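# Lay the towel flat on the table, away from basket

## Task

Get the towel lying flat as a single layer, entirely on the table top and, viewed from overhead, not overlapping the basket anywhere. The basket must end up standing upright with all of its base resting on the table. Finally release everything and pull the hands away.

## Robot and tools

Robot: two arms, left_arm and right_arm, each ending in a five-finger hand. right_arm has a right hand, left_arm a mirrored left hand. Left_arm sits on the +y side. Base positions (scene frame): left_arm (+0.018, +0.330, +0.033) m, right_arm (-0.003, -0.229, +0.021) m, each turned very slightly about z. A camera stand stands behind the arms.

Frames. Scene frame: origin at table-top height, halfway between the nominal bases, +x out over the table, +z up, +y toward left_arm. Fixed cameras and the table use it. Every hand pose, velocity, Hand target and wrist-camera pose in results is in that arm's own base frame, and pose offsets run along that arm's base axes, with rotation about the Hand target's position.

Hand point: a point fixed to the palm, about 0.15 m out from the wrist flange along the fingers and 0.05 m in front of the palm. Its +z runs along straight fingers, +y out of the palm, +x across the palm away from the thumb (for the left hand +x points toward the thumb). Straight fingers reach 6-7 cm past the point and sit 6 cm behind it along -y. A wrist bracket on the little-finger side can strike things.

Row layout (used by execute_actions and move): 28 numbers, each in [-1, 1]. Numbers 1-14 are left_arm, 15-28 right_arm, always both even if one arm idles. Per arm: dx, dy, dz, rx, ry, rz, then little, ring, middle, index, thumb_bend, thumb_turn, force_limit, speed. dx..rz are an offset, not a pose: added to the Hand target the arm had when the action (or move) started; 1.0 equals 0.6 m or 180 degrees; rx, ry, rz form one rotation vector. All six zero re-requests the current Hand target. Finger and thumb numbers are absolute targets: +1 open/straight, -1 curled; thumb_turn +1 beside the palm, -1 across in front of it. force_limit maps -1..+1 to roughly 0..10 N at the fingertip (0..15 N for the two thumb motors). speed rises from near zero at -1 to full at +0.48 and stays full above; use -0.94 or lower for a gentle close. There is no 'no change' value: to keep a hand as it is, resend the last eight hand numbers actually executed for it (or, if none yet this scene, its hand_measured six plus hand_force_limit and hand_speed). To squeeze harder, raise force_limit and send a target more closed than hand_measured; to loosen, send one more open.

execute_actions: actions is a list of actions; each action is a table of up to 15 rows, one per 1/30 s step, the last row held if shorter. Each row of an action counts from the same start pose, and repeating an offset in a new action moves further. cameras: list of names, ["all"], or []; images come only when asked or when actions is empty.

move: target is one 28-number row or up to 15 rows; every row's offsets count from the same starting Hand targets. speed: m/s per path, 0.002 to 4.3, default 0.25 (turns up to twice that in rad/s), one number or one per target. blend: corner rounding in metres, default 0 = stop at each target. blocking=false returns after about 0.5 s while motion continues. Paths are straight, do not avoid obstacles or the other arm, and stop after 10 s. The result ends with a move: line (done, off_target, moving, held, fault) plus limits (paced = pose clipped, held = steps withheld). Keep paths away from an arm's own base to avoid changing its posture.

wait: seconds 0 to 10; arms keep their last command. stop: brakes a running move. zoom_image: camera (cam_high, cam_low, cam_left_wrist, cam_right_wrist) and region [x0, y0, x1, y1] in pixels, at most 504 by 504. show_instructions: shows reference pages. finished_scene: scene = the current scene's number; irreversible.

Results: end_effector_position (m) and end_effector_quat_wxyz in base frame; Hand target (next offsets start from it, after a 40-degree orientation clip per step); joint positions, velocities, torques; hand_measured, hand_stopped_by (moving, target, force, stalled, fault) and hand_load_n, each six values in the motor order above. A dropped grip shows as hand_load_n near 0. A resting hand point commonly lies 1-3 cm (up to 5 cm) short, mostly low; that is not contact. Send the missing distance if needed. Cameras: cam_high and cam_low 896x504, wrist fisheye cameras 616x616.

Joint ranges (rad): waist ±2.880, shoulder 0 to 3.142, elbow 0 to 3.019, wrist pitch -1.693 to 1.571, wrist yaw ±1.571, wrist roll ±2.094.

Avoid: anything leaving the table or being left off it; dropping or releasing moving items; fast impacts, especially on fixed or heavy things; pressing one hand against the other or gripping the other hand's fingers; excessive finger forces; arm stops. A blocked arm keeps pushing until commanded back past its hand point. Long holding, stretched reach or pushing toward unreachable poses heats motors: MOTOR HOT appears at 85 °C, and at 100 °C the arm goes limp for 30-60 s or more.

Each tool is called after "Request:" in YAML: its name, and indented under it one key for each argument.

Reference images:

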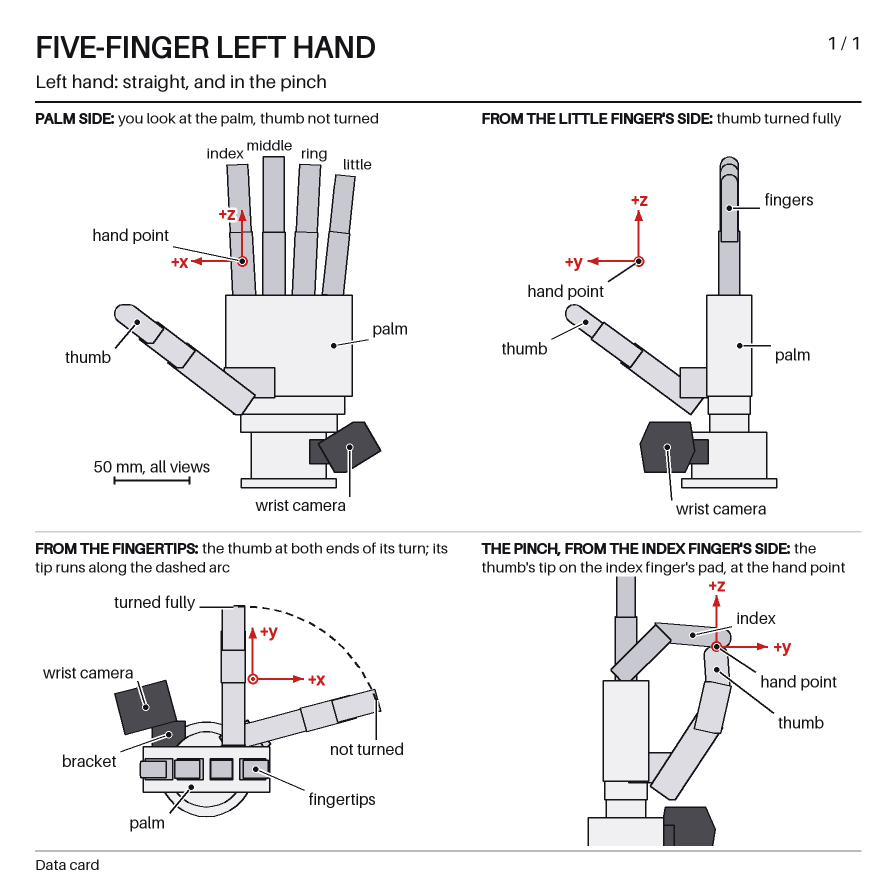

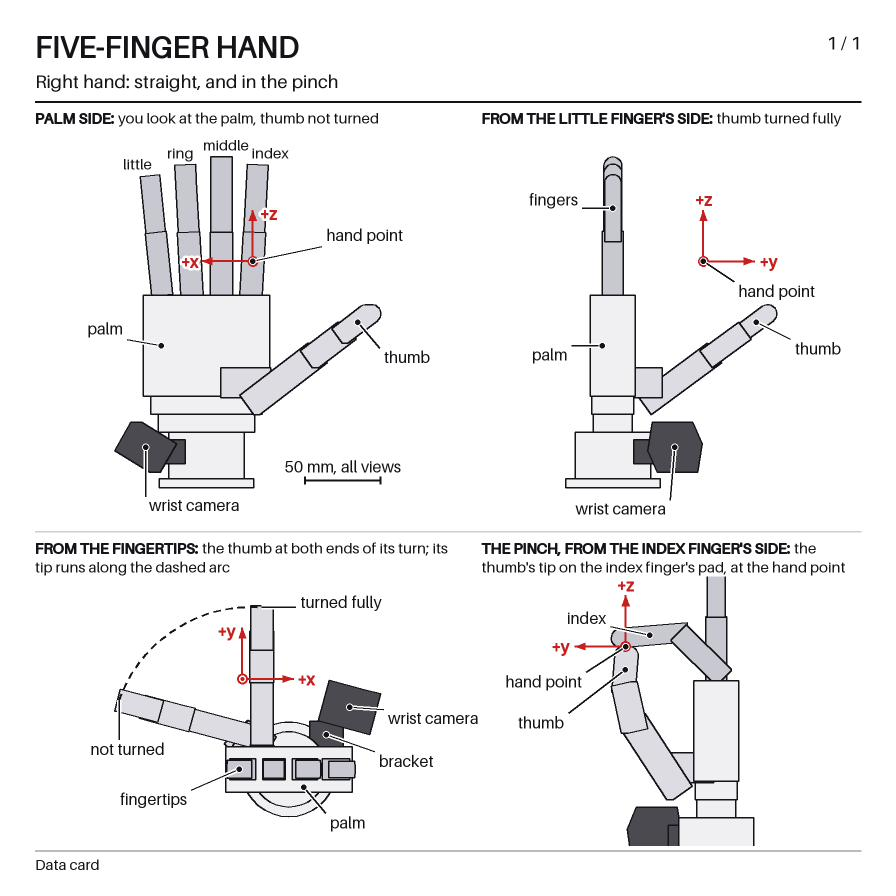

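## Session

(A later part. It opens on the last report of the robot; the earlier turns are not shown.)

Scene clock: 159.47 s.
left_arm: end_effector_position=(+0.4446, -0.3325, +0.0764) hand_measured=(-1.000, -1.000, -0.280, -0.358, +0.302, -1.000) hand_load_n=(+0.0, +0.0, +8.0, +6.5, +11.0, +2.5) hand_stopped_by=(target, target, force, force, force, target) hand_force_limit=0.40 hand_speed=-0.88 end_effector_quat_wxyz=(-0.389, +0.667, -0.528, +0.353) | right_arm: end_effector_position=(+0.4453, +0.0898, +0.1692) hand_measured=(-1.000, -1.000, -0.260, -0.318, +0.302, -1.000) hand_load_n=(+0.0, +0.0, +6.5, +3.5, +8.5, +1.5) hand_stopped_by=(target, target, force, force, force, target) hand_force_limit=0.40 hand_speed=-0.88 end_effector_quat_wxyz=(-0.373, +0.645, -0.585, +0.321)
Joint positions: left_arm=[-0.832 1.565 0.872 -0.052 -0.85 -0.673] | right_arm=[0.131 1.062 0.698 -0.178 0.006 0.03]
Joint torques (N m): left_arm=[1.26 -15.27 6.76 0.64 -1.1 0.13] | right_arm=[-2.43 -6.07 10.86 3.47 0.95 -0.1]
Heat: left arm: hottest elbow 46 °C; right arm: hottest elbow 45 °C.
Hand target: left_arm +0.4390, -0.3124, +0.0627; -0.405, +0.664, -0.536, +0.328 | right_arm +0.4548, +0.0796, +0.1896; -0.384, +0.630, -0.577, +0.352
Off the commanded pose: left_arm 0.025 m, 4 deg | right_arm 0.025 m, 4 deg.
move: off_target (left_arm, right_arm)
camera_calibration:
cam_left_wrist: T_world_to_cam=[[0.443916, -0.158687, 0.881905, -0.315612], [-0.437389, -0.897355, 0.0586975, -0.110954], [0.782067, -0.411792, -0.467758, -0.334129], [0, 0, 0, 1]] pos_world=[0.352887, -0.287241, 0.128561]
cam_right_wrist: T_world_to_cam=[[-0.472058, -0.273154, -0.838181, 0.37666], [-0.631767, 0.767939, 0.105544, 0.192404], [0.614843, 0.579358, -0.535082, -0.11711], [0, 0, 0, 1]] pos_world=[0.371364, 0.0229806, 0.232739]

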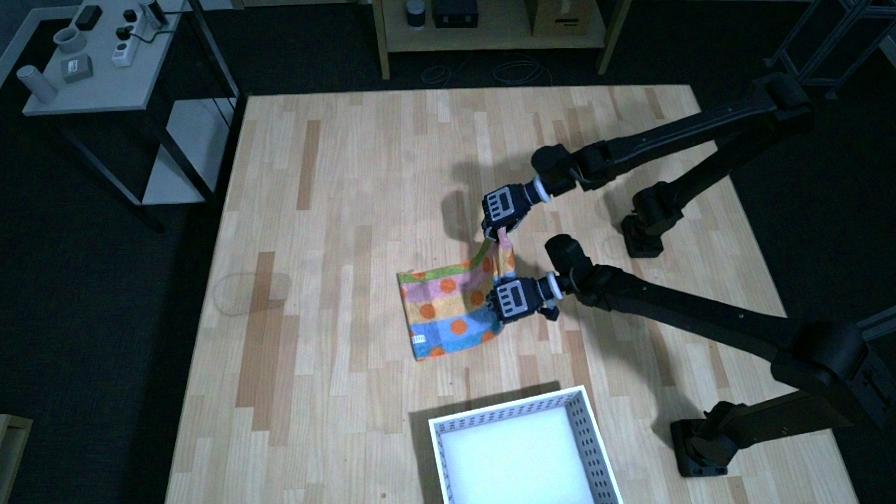

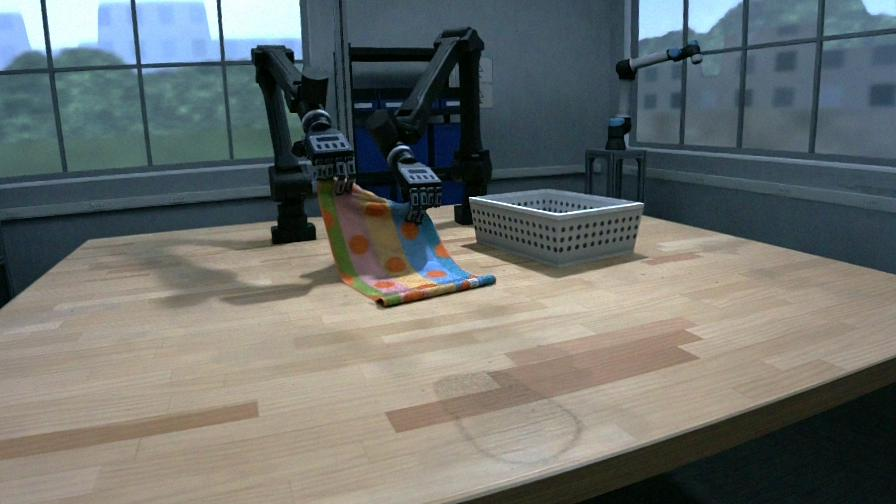

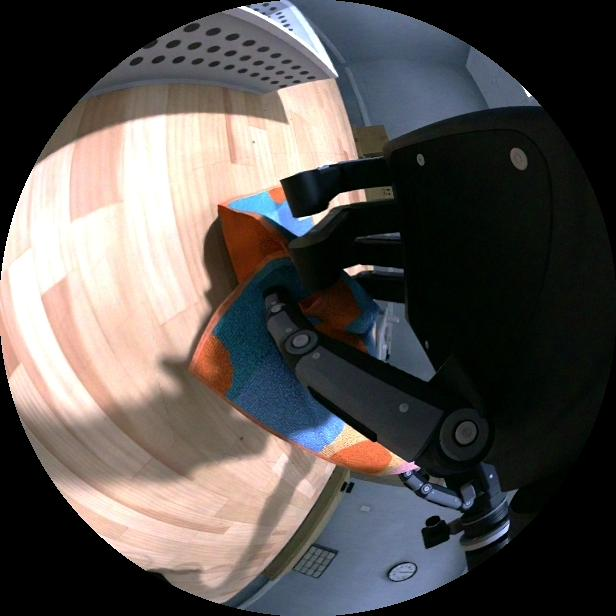

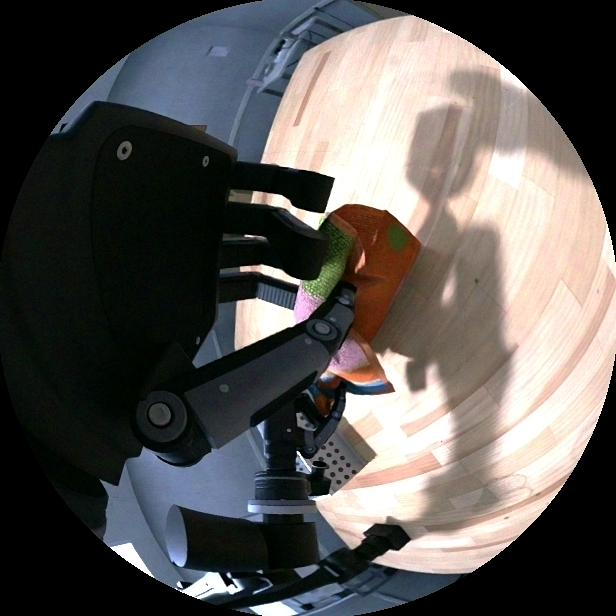

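Request:
move:
  target: [0.585,0.0173,0.3955,0,0,0,-1,-1,-0.75,-0.75,-0.3,-1,0.4,-0.88,0.567,0.0123,0.4215,0,0,0,-1,-1,-0.7,-0.7,-0.25,-1,0.4,-0.88]
  speed: 0.18
  cameras: ["cam_low","cam_high"]

Request:
zoom_image:
  camera: "cam_low"
  region: [340, 140, 540, 340]

Scene clock: 165.27 s.
left_arm: end_effector_position=(+0.7737, -0.3175, +0.3203) hand_measured=(-1.000, -1.000, -0.280, -0.358, +0.302, -1.000) hand_load_n=(+0.0, +0.0, +8.5, +6.5, +11.0, +2.0) hand_stopped_by=(target, target, force, force, force, target) hand_force_limit=0.40 hand_speed=-0.88 end_effector_quat_wxyz=(-0.396, +0.663, -0.528, +0.353) | right_arm: end_effector_position=(+0.7837, +0.1131, +0.4219) hand_measured=(-1.000, -1.000, -0.260, -0.318, +0.302, -1.000) hand_load_n=(+0.0, +0.0, +6.0, +3.5, +8.5, +1.0) hand_stopped_by=(target, target, force, force, force, target) hand_force_limit=0.40 hand_speed=-0.88 end_effector_quat_wxyz=(-0.381, +0.643, -0.577, +0.331)
Joint positions: left_arm=[-0.461 2.037 2.19 -0.696 -0.56 -0.366] | right_arm=[0.099 1.997 2.426 -0.943 -0.021 0.004]
Joint torques (N m): left_arm=[2.26 -21.89 15.13 0.73 -0.47 0.28] | right_arm=[-4.89 -13.63 15.76 2.13 0.22 -0.06]
Heat: left arm: hottest elbow 47 °C; right arm: hottest elbow 46 °C.
Hand target: left_arm +0.7902, -0.3019, +0.3000; -0.405, +0.664, -0.536, +0.328 | right_arm +0.7950, +0.0868, +0.4427; -0.384, +0.630, -0.577, +0.352
Off the commanded pose: left_arm 0.030 m, 3 deg | right_arm 0.035 m, 3 deg.
move: off_target (left_arm, right_arm)
Images, in order (width x height): cam_high 896x504, cam_low 896x504.

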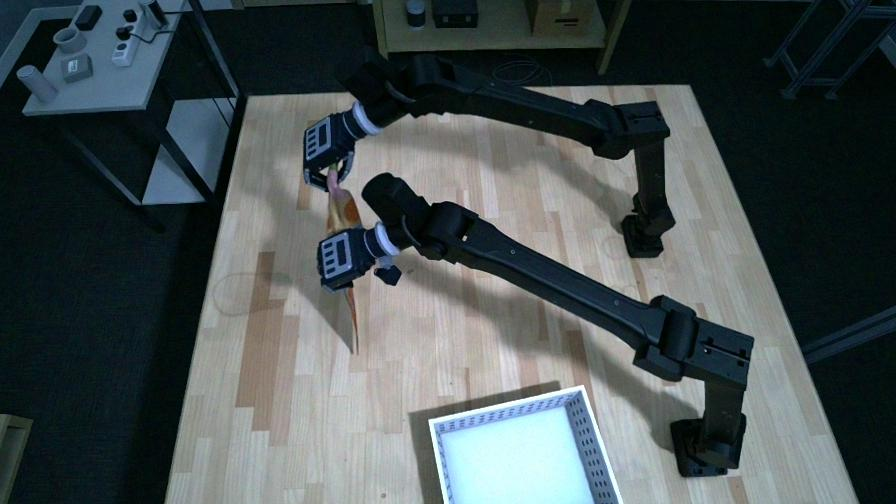

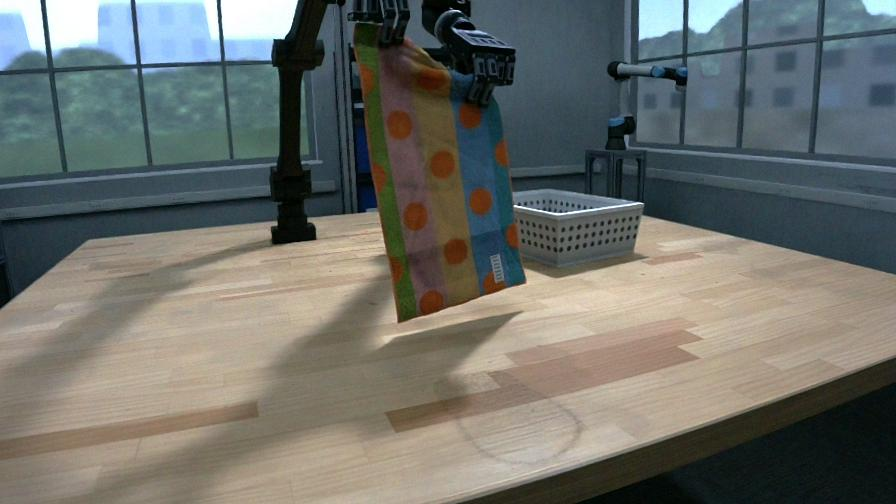

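Scaled by 2.520 from the camera's 896x504 image, which has a finer 1280x720 frame.

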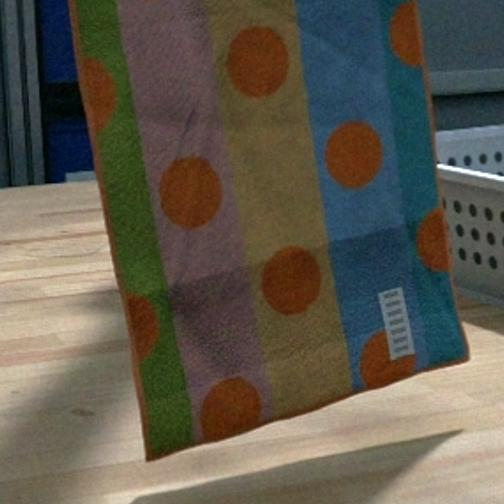

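Request:
move:
  target: [-0.06,-0.002,0.0,0,0,0,-1,-1,-0.75,-0.75,-0.3,-1,0.4,-0.88,-0.06,-0.001,0.032,0,0,0,-1,-1,-0.7,-0.7,-0.25,-1,0.4,-0.88]
  speed: 0.08
  cameras: ["cam_low"]

Request:
zoom_image:
  camera: "cam_low"
  region: [340, 140, 540, 340]

Scene clock: 167.37 s.
left_arm: end_effector_position=(+0.7532, -0.3185, +0.3182) hand_measured=(-1.000, -1.000, -0.280, -0.358, +0.302, -1.000) hand_load_n=(+0.0, +0.0, +8.0, +6.5, +11.0, +2.0) hand_stopped_by=(target, target, force, force, force, target) hand_force_limit=0.40 hand_speed=-0.88 end_effector_quat_wxyz=(-0.396, +0.662, -0.529, +0.353) | right_arm: end_effector_position=(+0.7657, +0.1118, +0.4280) hand_measured=(-1.000, -1.000, -0.260, -0.318, +0.302, -1.000) hand_load_n=(+0.0, +0.0, +6.5, +4.0, +8.5, +1.0) hand_stopped_by=(target, target, force, force, force, target) hand_force_limit=0.40 hand_speed=-0.88 end_effector_quat_wxyz=(-0.377, +0.645, -0.579, +0.326)
Joint positions: left_arm=[-0.476 1.974 2.084 -0.657 -0.572 -0.372] | right_arm=[0.099 1.945 2.366 -0.948 -0.024 0.004]
Joint torques (N m): left_arm=[1.61 -24.64 9.98 0.99 -0.81 0.2] | right_arm=[-3.9 -17.2 11.29 2.28 0.56 -0.08]
Heat: left arm: hottest elbow 47 °C; right arm: hottest elbow 46 °C.
Hand target: left_arm +0.7541, -0.3030, +0.3000; -0.405, +0.664, -0.536, +0.328 | right_arm +0.7589, +0.0862, +0.4619; -0.384, +0.629, -0.577, +0.352
Off the commanded pose: left_arm 0.024 m, 3 deg | right_arm 0.043 m, 4 deg.
move: off_target (left_arm, right_arm)
Images, in order (width x height): cam_low 896x504.

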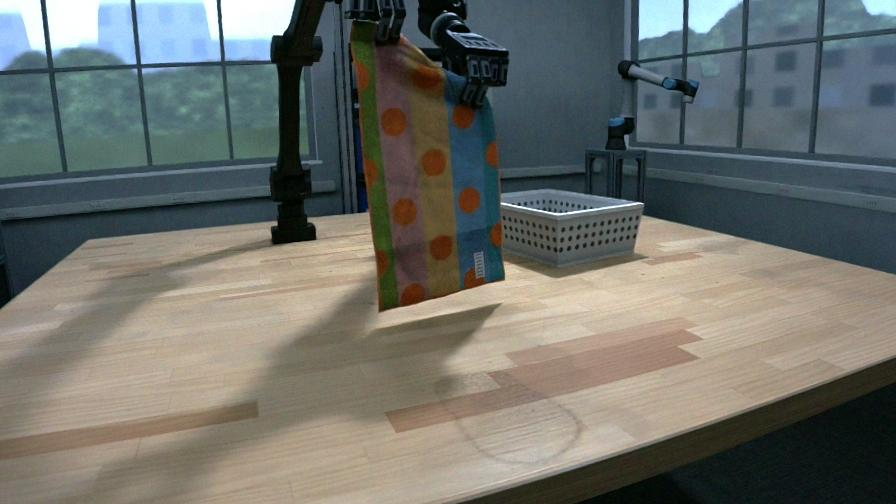

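Scaled by 2.520 from the camera's 896x504 image, which has a finer 1280x720 frame.

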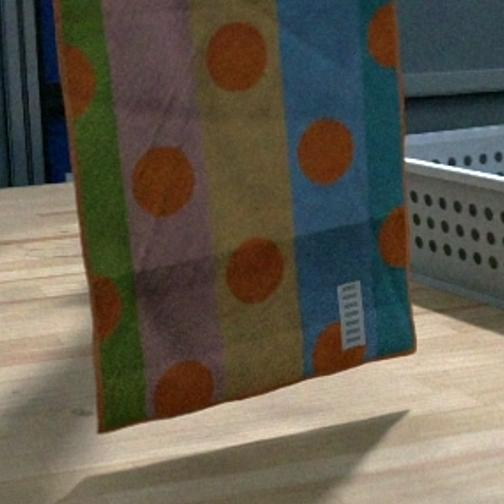

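Request:
move:
  target:
    - [-0.1417,-0.005,-0.0667,0,0,0,-1,-1,-0.75,-0.75,-0.3,-1,0.4,-0.88,-0.1417,-0.002,-0.05,0,0,0,-1,-1,-0.7,-0.7,-0.25,-1,0.4,-0.88]
    - [-0.5218,-0.0198,-0.4112,0,0,0,-1,-1,-0.75,-0.75,-0.3,-1,0.4,-0.88,-0.4932,-0.0078,-0.4358,0,0,0,-1,-1,-0.7,-0.7,-0.25,-1,0.4,-0.88]
  speed: [0.22, 0.14]
  blend: 0.025
  cameras: ["all"]

Request:
zoom_image:
  camera: "cam_low"
  region: [300, 160, 560, 340]

Request:
zoom_image:
  camera: "cam_high"
  region: [310, 180, 530, 370]

Scene clock: 172.30 s.
left_arm: end_effector_position=(+0.4482, -0.3357, +0.0746) hand_measured=(-1.000, -1.000, -0.280, -0.358, +0.302, -1.000) hand_load_n=(+0.0, +0.0, +8.5, +6.5, +11.0, +2.5) hand_stopped_by=(target, target, force, force, force, target) hand_force_limit=0.40 hand_speed=-0.88 end_effector_quat_wxyz=(-0.389, +0.669, -0.522, +0.359) | right_arm: end_effector_position=(+0.4521, +0.0910, +0.1760) hand_measured=(-1.000, -1.000, -0.260, -0.318, +0.302, -1.000) hand_load_n=(+0.0, +0.0, +6.5, +4.0, +8.5, +1.5) hand_stopped_by=(target, target, force, force, force, target) hand_force_limit=0.40 hand_speed=-0.88 end_effector_quat_wxyz=(-0.369, +0.647, -0.586, +0.319)
Joint positions: left_arm=[-0.831 1.578 0.873 -0.026 -0.851 -0.676] | right_arm=[0.133 1.079 0.734 -0.206 0.009 0.029]
Joint torques (N m): left_arm=[1.49 -14.51 6.52 0.61 -1.03 0.2] | right_arm=[-2.02 -6.24 11.54 3.41 1 -0.11]
Heat: left arm: hottest elbow 46 °C; right arm: hottest elbow 46 °C.
Hand target: left_arm +0.4410, -0.3151, +0.0534; -0.405, +0.664, -0.536, +0.328 | right_arm +0.4630, +0.0814, +0.2003; -0.384, +0.630, -0.577, +0.352
Off the commanded pose: left_arm 0.031 m, 4 deg | right_arm 0.028 m, 5 deg.
move: off_target (left_arm, right_arm)
camera_calibration:
cam_left_wrist: T_world_to_cam=[[0.434721, -0.146103, 0.888635, -0.30836], [-0.435103, -0.898017, 0.0652068, -0.113915], [0.788482, -0.414994, -0.453956, -0.344077], [0, 0, 0, 1]] pos_world=[0.355784, -0.29014, 0.125252]
cam_right_wrist: T_world_to_cam=[[-0.479512, -0.276819, -0.83273, 0.388626], [-0.631192, 0.768051, 0.108142, 0.19427], [0.609643, 0.577468, -0.543015, -0.114487], [0, 0, 0, 1]] pos_world=[0.378769, 0.0244823, 0.240444]

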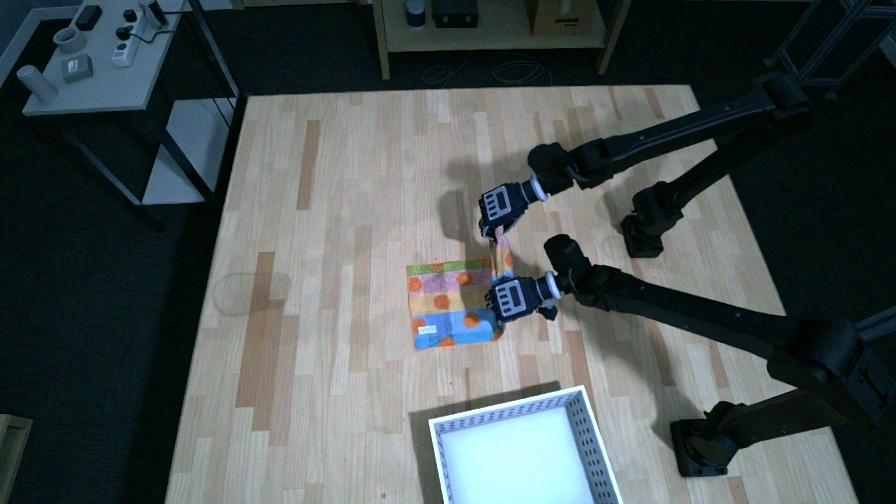

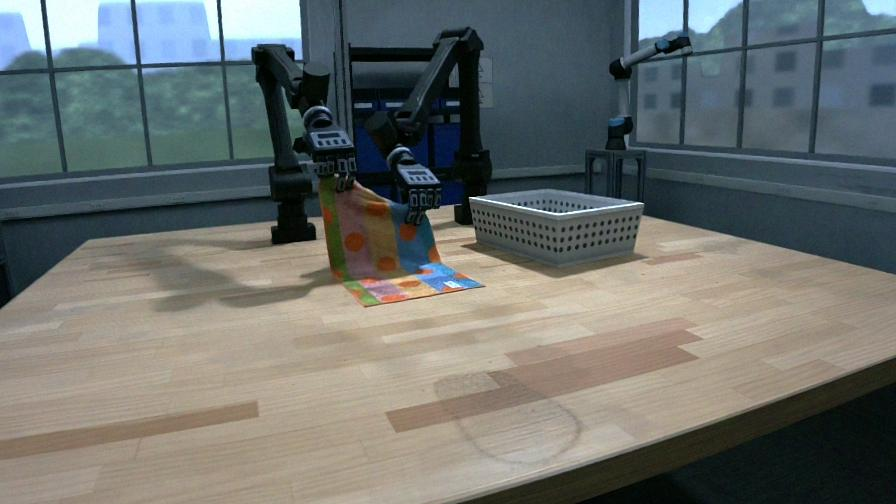

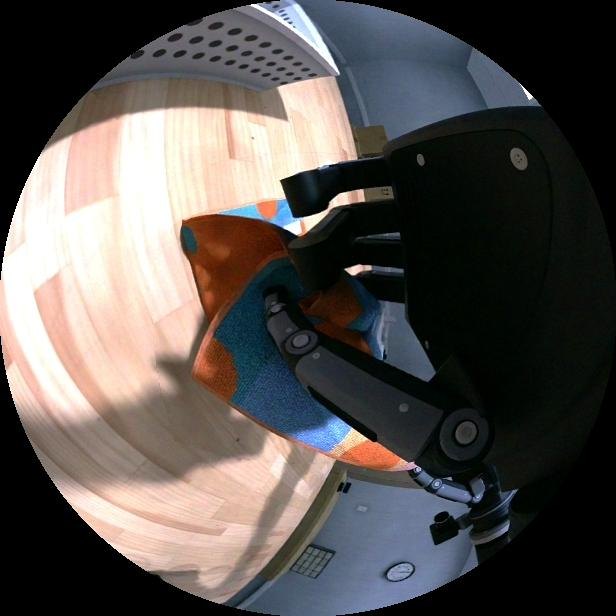

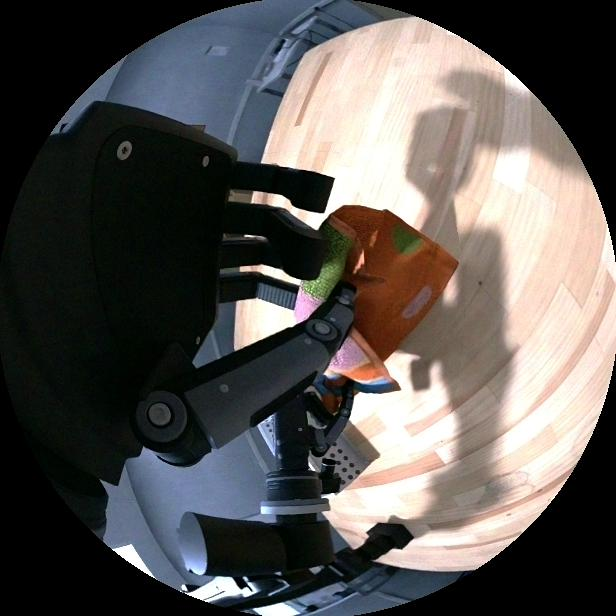

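Scaled by 1.938 from the camera's 896x504 image, which has a finer 1280x720 frame.

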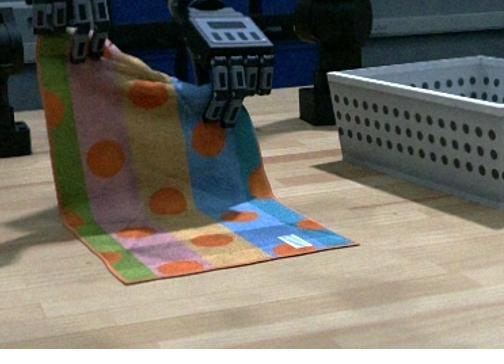

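Scaled by 2.291 from the camera's 896x504 image, which has a finer 1280x720 frame.

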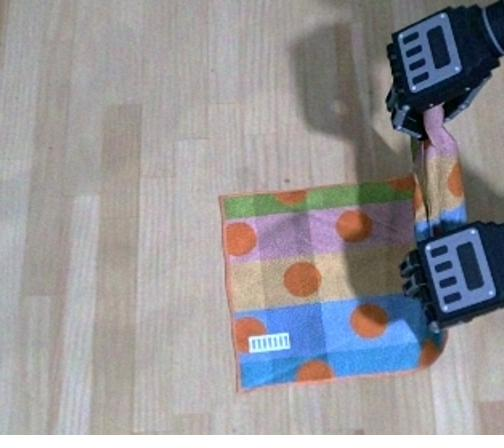

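Request:
move:
  target:
    - [-0.0267,-0.0017,-0.096,0,0,0,-1,-1,-0.75,-0.75,-0.3,-1,0.4,-0.88,-0.155,-0.0025,-0.16,0,0,0,-1,-1,-0.7,-0.7,-0.25,-1,0.4,-0.88]
    - [-0.0433,-0.0017,-0.125,0,0,0,-1,-1,-0.75,-0.75,-0.3,-1,0.4,-0.88,-0.23,-0.0037,-0.359,0,0,0,-1,-1,-0.7,-0.7,-0.25,-1,0.4,-0.88]
  speed: [0.1, 0.1]
  blend: 0.02
  cameras: ["all"]

Request:
zoom_image:
  camera: "cam_low"
  region: [300, 160, 560, 340]

Request:
zoom_image:
  camera: "cam_high"
  region: [380, 200, 580, 370]

Scene clock: 178.53 s.
left_arm: end_effector_position=(+0.4141, -0.3350, -0.0027) hand_measured=(-1.000, -1.000, -0.280, -0.358, +0.302, -1.000) hand_load_n=(+0.0, +0.0, +7.5, +4.5, +13.5, +2.5) hand_stopped_by=(target, target, force, force, force, target) hand_force_limit=0.40 hand_speed=-0.88 end_effector_quat_wxyz=(-0.389, +0.662, -0.536, +0.351) | right_arm: end_effector_position=(+0.3390, +0.0891, +0.0040) hand_measured=(-1.000, -1.000, -0.260, -0.318, +0.302, -1.000) hand_load_n=(+0.0, +0.5, +7.5, +2.5, +8.5, +1.5) hand_stopped_by=(target, target, force, force, force, target) hand_force_limit=0.40 hand_speed=-0.88 end_effector_quat_wxyz=(-0.410, +0.617, -0.573, +0.351)
Joint positions: left_arm=[-0.887 1.702 0.767 0.149 -0.88 -0.713] | right_arm=[0.201 1.215 0.12 0.663 0.078 0.076]
Joint torques (N m): left_arm=[1.85 -12.81 6.23 1.14 -1.28 0] | right_arm=[-1.2 -0.26 3.89 2.21 0.91 -0.19]
Heat: left arm: hottest elbow 46 °C; right arm: hottest elbow 45 °C.
Hand target: left_arm +0.4151, -0.3161, -0.0216; -0.405, +0.664, -0.536, +0.328 | right_arm +0.3252, +0.0793, -0.0149; -0.384, +0.630, -0.577, +0.352
Off the commanded pose: left_arm 0.027 m, 3 deg | right_arm 0.026 m, 3 deg.
move: off_target (left_arm, right_arm)
camera_calibration:
cam_left_wrist: T_world_to_cam=[[0.446547, -0.174382, 0.877603, -0.239077], [-0.45068, -0.891156, 0.0522422, -0.114372], [0.772971, -0.418846, -0.476533, -0.346933], [0, 0, 0, 1]] pos_world=[0.323384, -0.288926, 0.0504648]
cam_right_wrist: T_world_to_cam=[[-0.381186, -0.244737, -0.891516, 0.154713], [-0.62918, 0.775224, 0.0562054, 0.141813], [0.67737, 0.582349, -0.449488, -0.161667], [0, 0, 0, 1]] pos_world=[0.257708, 0.0220739, 0.0572915]

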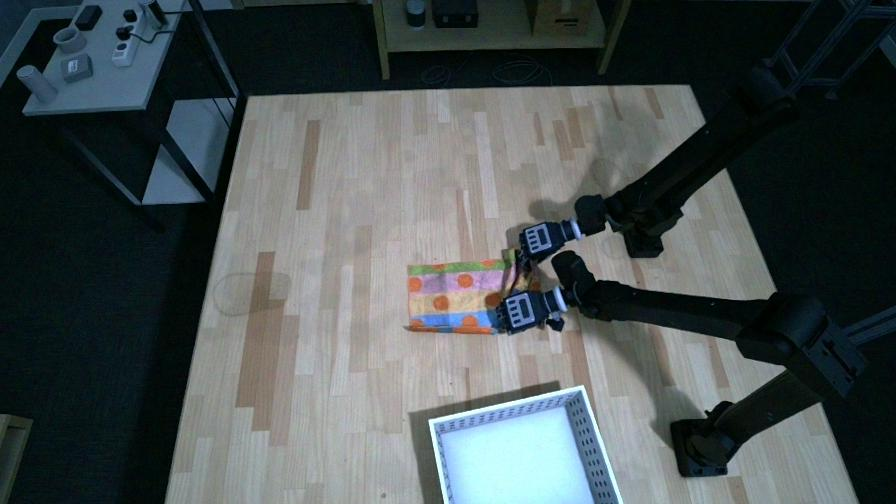

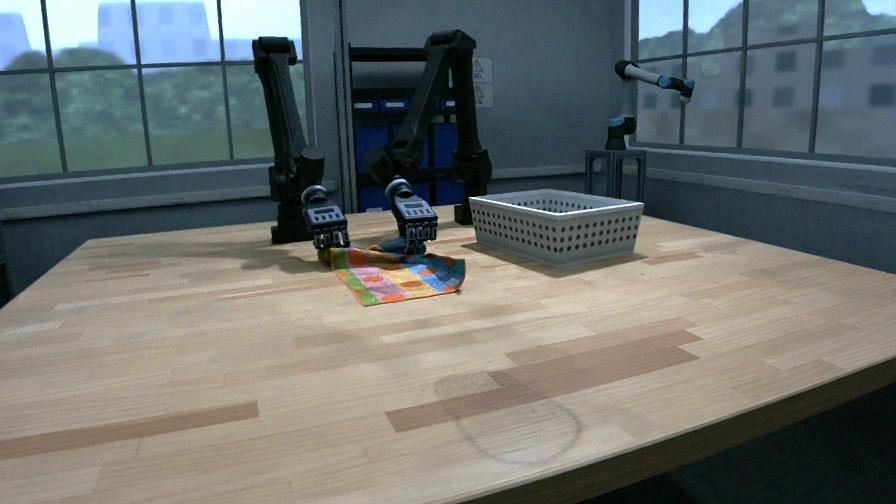

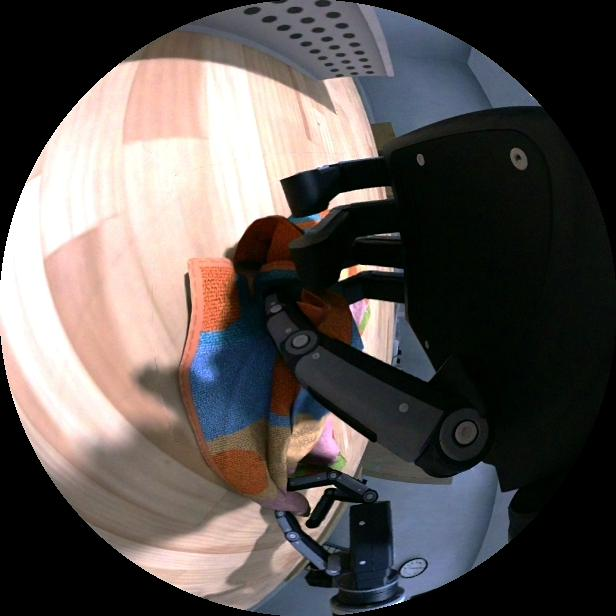

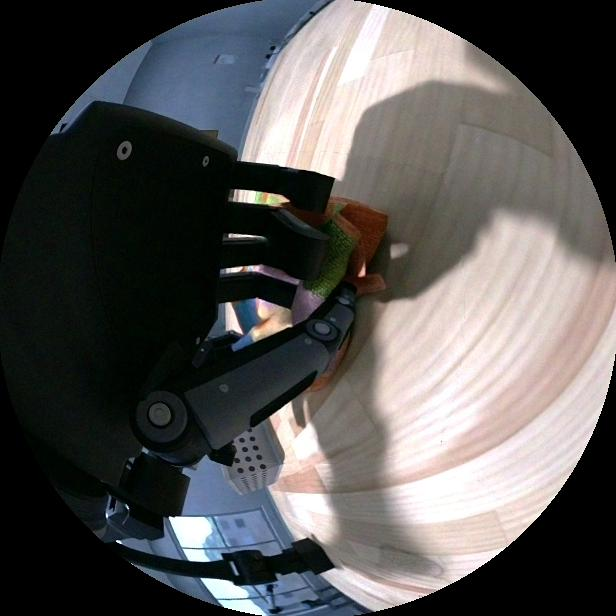

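Scaled by 1.938 from the camera's 896x504 image, which has a finer 1280x720 frame.

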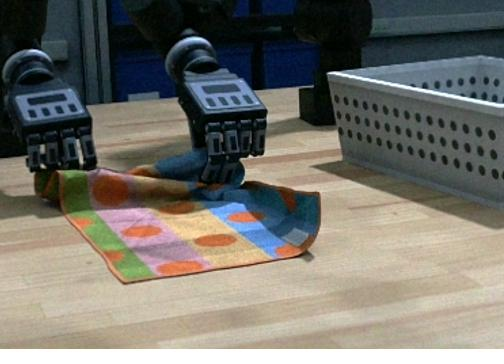

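Scaled by 2.520 from the camera's 896x504 image, which has a finer 1280x720 frame.

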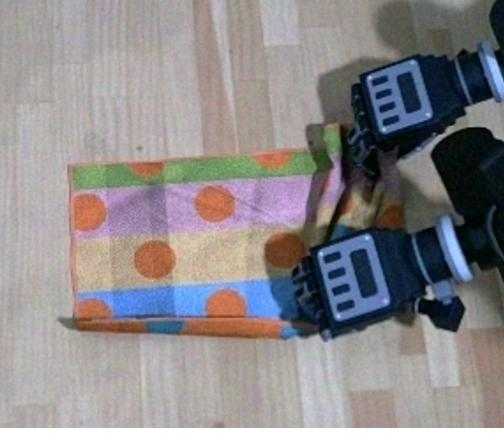

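Request:
execute_actions:
  actions:
    - [[0,0,-0.037,-0.0015,0.0068,0,-1,-1,-0.2,-0.26,0.4,-1,0.4,-0.7,0,0,0,0,0,0,-1,-1,-0.7,-0.7,-0.25,-1,0.4,-0.88]]
    - [[0,0,0,-0.0015,0.0068,0,-1,-1,-0.08,-0.12,0.5,-1,0.4,-0.7,0,0,0,0,0,0,-1,-1,-0.7,-0.7,-0.25,-1,0.4,-0.88]]
    - [[0,0,0,-0.0015,0.0068,0,-1,-1,0.05,0.05,0.65,-1,0.4,-0.7,0,0,0,0,0,0,-1,-1,-0.7,-0.7,-0.25,-1,0.4,-0.88]]
    - [[0,0,0,-0.0015,0.0068,0,-1,-1,0.15,0.15,0.8,-1,0.4,-0.7,0,0,0,0,0,0,-1,-1,-0.7,-0.7,-0.25,-1,0.4,-0.88]]
    - [[0,0,0,-0.0015,0.0068,0,-1,-1,0.3,0.3,1,-1,0.4,-0.7,0,0,0,0,0,0,-1,-1,-0.7,-0.7,-0.25,-1,0.4,-0.88]]
  cameras: ["cam_high","cam_low","cam_left_wrist"]

Scene clock: 182.70 s.
left_arm: end_effector_position=(+0.4236, -0.3420, -0.0048) hand_measured=(-1.000, -1.000, +0.300, +0.300, +0.996, -1.000) hand_load_n=(+0.0, +0.0, -3.5, -1.0, -5.0, -1.5) hand_stopped_by=(target, target, target, target, target, target) hand_force_limit=0.40 hand_speed=-0.70 end_effector_quat_wxyz=(-0.358, +0.685, -0.531, +0.347) | right_arm: end_effector_position=(+0.3376, +0.0873, +0.0017) hand_measured=(-1.000, -1.000, -0.260, -0.318, +0.302, -1.000) hand_load_n=(+0.0, +0.0, +8.5, +1.5, +8.5, +1.5) hand_stopped_by=(target, target, force, force, force, target) hand_force_limit=0.40 hand_speed=-0.88 end_effector_quat_wxyz=(-0.407, +0.617, -0.574, +0.353)
Joint positions: left_arm=[-0.858 1.712 0.807 0.084 -0.814 -0.772] | right_arm=[0.201 1.221 0.115 0.67 0.086 0.076]
Joint torques (N m): left_arm=[2.37 -11.99 5.87 -0.16 -0.15 0.03] | right_arm=[-2.14 -0.32 4.29 2.37 0.6 -0.13]
Heat: left arm: hottest elbow 45 °C; right arm: hottest elbow 45 °C.
Hand target: left_arm +0.4149, -0.3160, -0.0440; -0.368, +0.685, -0.553, +0.298 | right_arm +0.3251, +0.0793, -0.0149; -0.384, +0.629, -0.577, +0.352
Off the commanded pose: left_arm 0.048 m, 6 deg | right_arm 0.022 m, 3 deg.
Step readings (end_effector_position of left_arm | right_arm):
0: (+0.4141, -0.3350, -0.0027) | (+0.3390, +0.0891, +0.0040)
1: (+0.4141, -0.3350, -0.0030) | (+0.3390, +0.0891, +0.0040)
2: (+0.4144, -0.3354, -0.0033) | (+0.3389, +0.0891, +0.0039)
4: (+0.4149, -0.3360, -0.0061) | (+0.3389, +0.0890, +0.0037)
8: (+0.4164, -0.3379, -0.0077) | (+0.3385, +0.0880, +0.0025)
15: (+0.4167, -0.3384, -0.0083) | (+0.3366, +0.0874, +0.0007)
16: (+0.4168, -0.3384, -0.0082) | (+0.3366, +0.0874, +0.0007)
17: (+0.4166, -0.3386, -0.0084) | (+0.3367, +0.0874, +0.0007)
19: (+0.4161, -0.3391, -0.0090) | (+0.3368, +0.0873, +0.0008)
23: (+0.4157, -0.3395, -0.0093) | (+0.3369, +0.0873, +0.0010)
30: (+0.4158, -0.3397, -0.0093) | (+0.3368, +0.0873, +0.0007)
31: (+0.4157, -0.3396, -0.0094) | (+0.3368, +0.0873, +0.0007)
32: (+0.4156, -0.3398, -0.0096) | (+0.3368, +0.0873, +0.0007)
34: (+0.4150, -0.3409, -0.0091) | (+0.3368, +0.0873, +0.0007)
38: (+0.4139, -0.3422, -0.0085) | (+0.3368, +0.0873, +0.0007)
45: (+0.4164, -0.3417, -0.0077) | (+0.3370, +0.0872, +0.0009)
46: (+0.4163, -0.3416, -0.0078) | (+0.3370, +0.0872, +0.0008)
47: (+0.4165, -0.3414, -0.0079) | (+0.3370, +0.0872, +0.0008)
49: (+0.4181, -0.3413, -0.0075) | (+0.3370, +0.0872, +0.0008)
53: (+0.4207, -0.3409, -0.0066) | (+0.3375, +0.0873, +0.0016)
60: (+0.4224, -0.3404, -0.0061) | (+0.3376, +0.0873, +0.0017)
61: (+0.4222, -0.3405, -0.0063) | (+0.3376, +0.0873, +0.0017)
62: (+0.4221, -0.3406, -0.0062) | (+0.3376, +0.0873, +0.0017)
64: (+0.4217, -0.3415, -0.0061) | (+0.3376, +0.0873, +0.0017)
68: (+0.4217, -0.3422, -0.0057) | (+0.3376, +0.0873, +0.0017)
75: (+0.4233, -0.3421, -0.0049) | (+0.3376, +0.0873, +0.0017)
camera_calibration:
cam_left_wrist: T_world_to_cam=[[0.491635, -0.11991, 0.862506, -0.243144], [-0.435781, -0.891404, 0.124471, -0.122294], [0.753916, -0.437058, -0.4905, -0.356356], [0, 0, 0, 1]] pos_world=[0.334908, -0.293917, 0.0501429]
Images, in order (width x height): cam_high 896x504, cam_low 896x504, cam_left_wrist 616x616.

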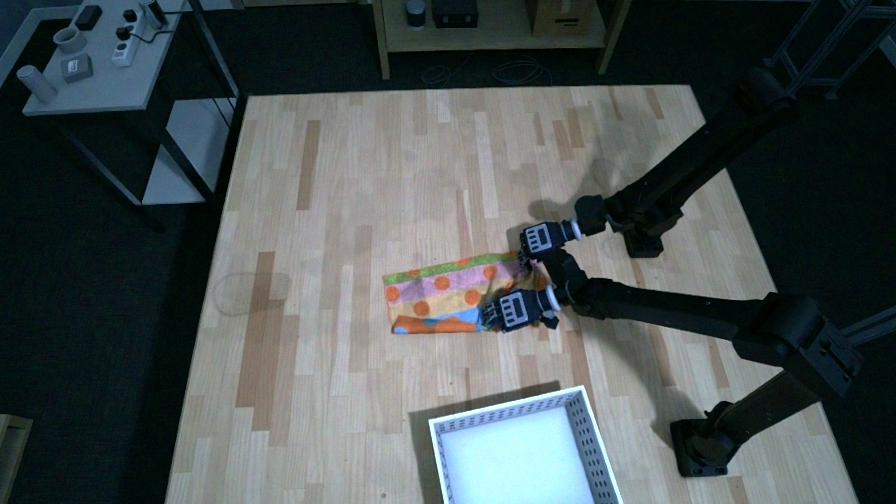

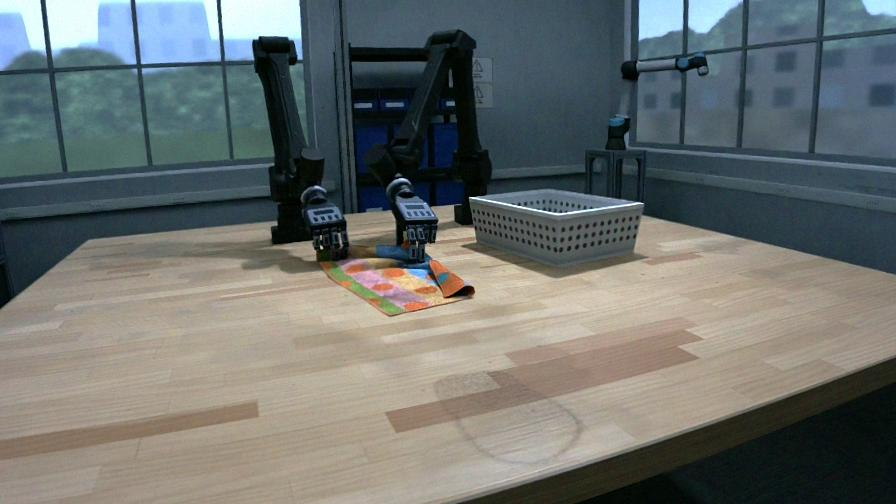

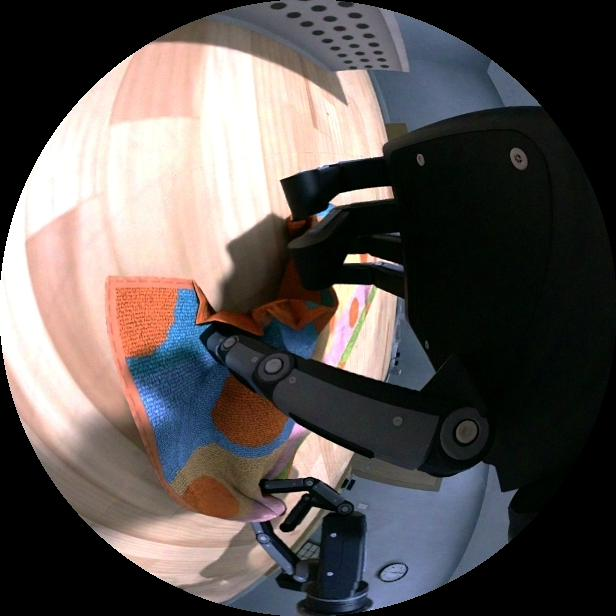

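Request:
move:
  target:
    - [0.01,-0.03,0.15,0,0,0,-1,-1,0.3,0.3,1,-1,0.4,-0.7,0,0,0,0,0,0,-1,-1,-0.7,-0.7,-0.25,-1,0.4,-0.88]
    - [-0.05,0.05,0.42,0,0,0,-1,-1,0.3,0.3,1,-1,0.4,-0.7,0,0,0,0,0,0,-1,-1,-0.7,-0.7,-0.25,-1,0.4,-0.88]
  speed: [0.08, 0.2]
  cameras: ["all"]

Request:
zoom_image:
  camera: "cam_high"
  region: [370, 220, 570, 370]

Request:
zoom_image:
  camera: "cam_low"
  region: [290, 180, 540, 340]

Scene clock: 186.47 s.
left_arm: end_effector_position=(+0.3738, -0.2802, +0.1855) hand_measured=(-1.000, -1.000, +0.300, +0.300, +0.998, -1.000) hand_load_n=(+0.0, +0.0, +0.0, +0.0, +0.0, +0.0) hand_stopped_by=(target, target, target, target, target, target) hand_force_limit=0.40 hand_speed=-0.70 end_effector_quat_wxyz=(-0.370, +0.683, -0.562, +0.285) | right_arm: end_effector_position=(+0.3355, +0.0852, -0.0007) hand_measured=(-1.000, -1.000, -0.260, -0.318, +0.302, -1.000) hand_load_n=(+0.0, +0.0, +7.5, +1.5, +8.5, +1.5) hand_stopped_by=(target, target, force, force, force, target) hand_force_limit=0.40 hand_speed=-0.88 end_effector_quat_wxyz=(-0.402, +0.619, -0.574, +0.355)
Joint positions: left_arm=[-0.852 1.239 0.963 -0.69 -0.814 -0.778] | right_arm=[0.201 1.222 0.111 0.67 0.092 0.068]
Joint torques (N m): left_arm=[1.38 -11.4 15.02 0.72 -0.39 0.08] | right_arm=[-1.55 -0.73 4.46 2.13 0.34 -0.05]
Heat: left arm: hottest elbow 45 °C; right arm: hottest elbow 44 °C.
Hand target: left_arm +0.3849, -0.2859, +0.2081; -0.368, +0.685, -0.553, +0.298 | right_arm +0.3250, +0.0792, -0.0151; -0.384, +0.630, -0.577, +0.352
Off the commanded pose: left_arm 0.026 m, 2 deg | right_arm 0.019 m, 2 deg.
move: off_target (left_arm, right_arm)
camera_calibration:
cam_left_wrist: T_world_to_cam=[[0.571959, -0.202193, 0.794972, -0.415967], [-0.418545, -0.905429, 0.0708435, -0.113075], [0.705467, -0.373251, -0.602495, -0.141703], [0, 0, 0, 1]] pos_world=[0.290556, -0.239378, 0.253318]
cam_right_wrist: T_world_to_cam=[[-0.389721, -0.254384, -0.885102, 0.151974], [-0.621755, 0.781671, 0.0491092, 0.139881], [0.679366, 0.569456, -0.462798, -0.158685], [0, 0, 0, 1]] pos_world=[0.254004, 0.0196825, 0.0542042]

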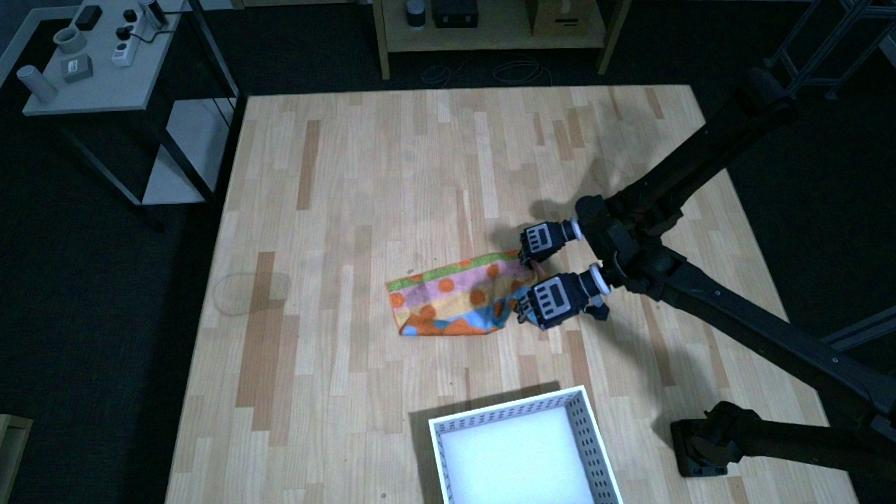

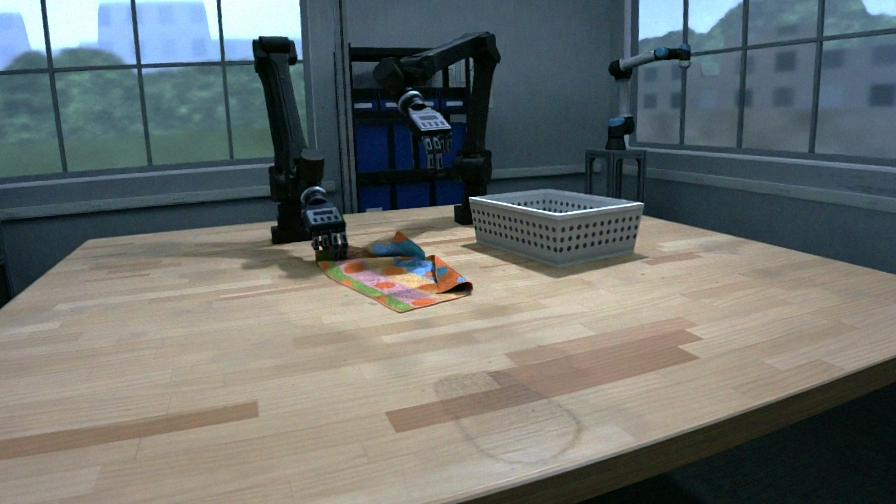

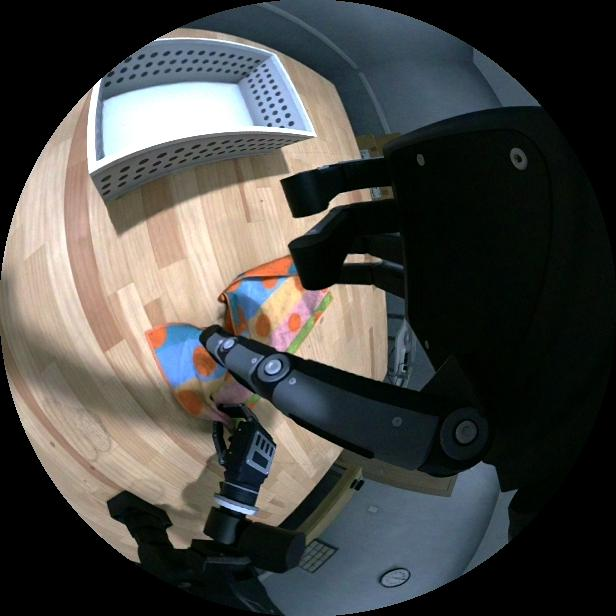

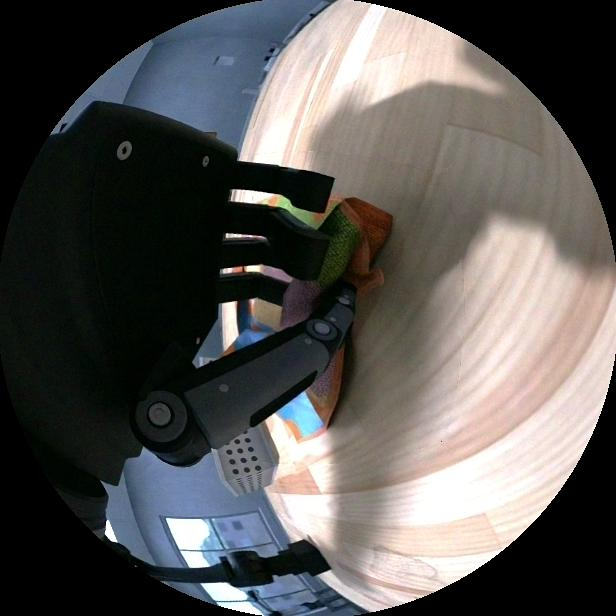

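Scaled by 2.520 from the camera's 896x504 image, which has a finer 1280x720 frame.

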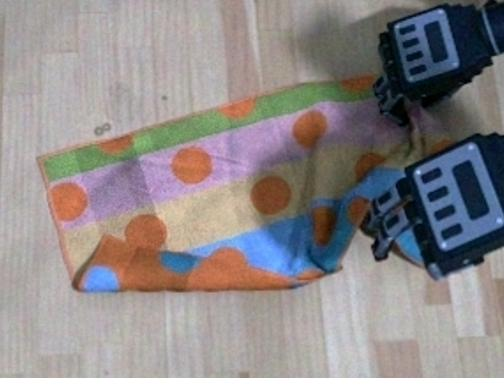

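Scaled by 2.016 from the camera's 896x504 image, which has a finer 1280x720 frame.

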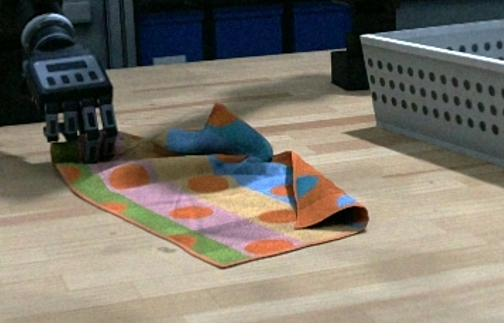

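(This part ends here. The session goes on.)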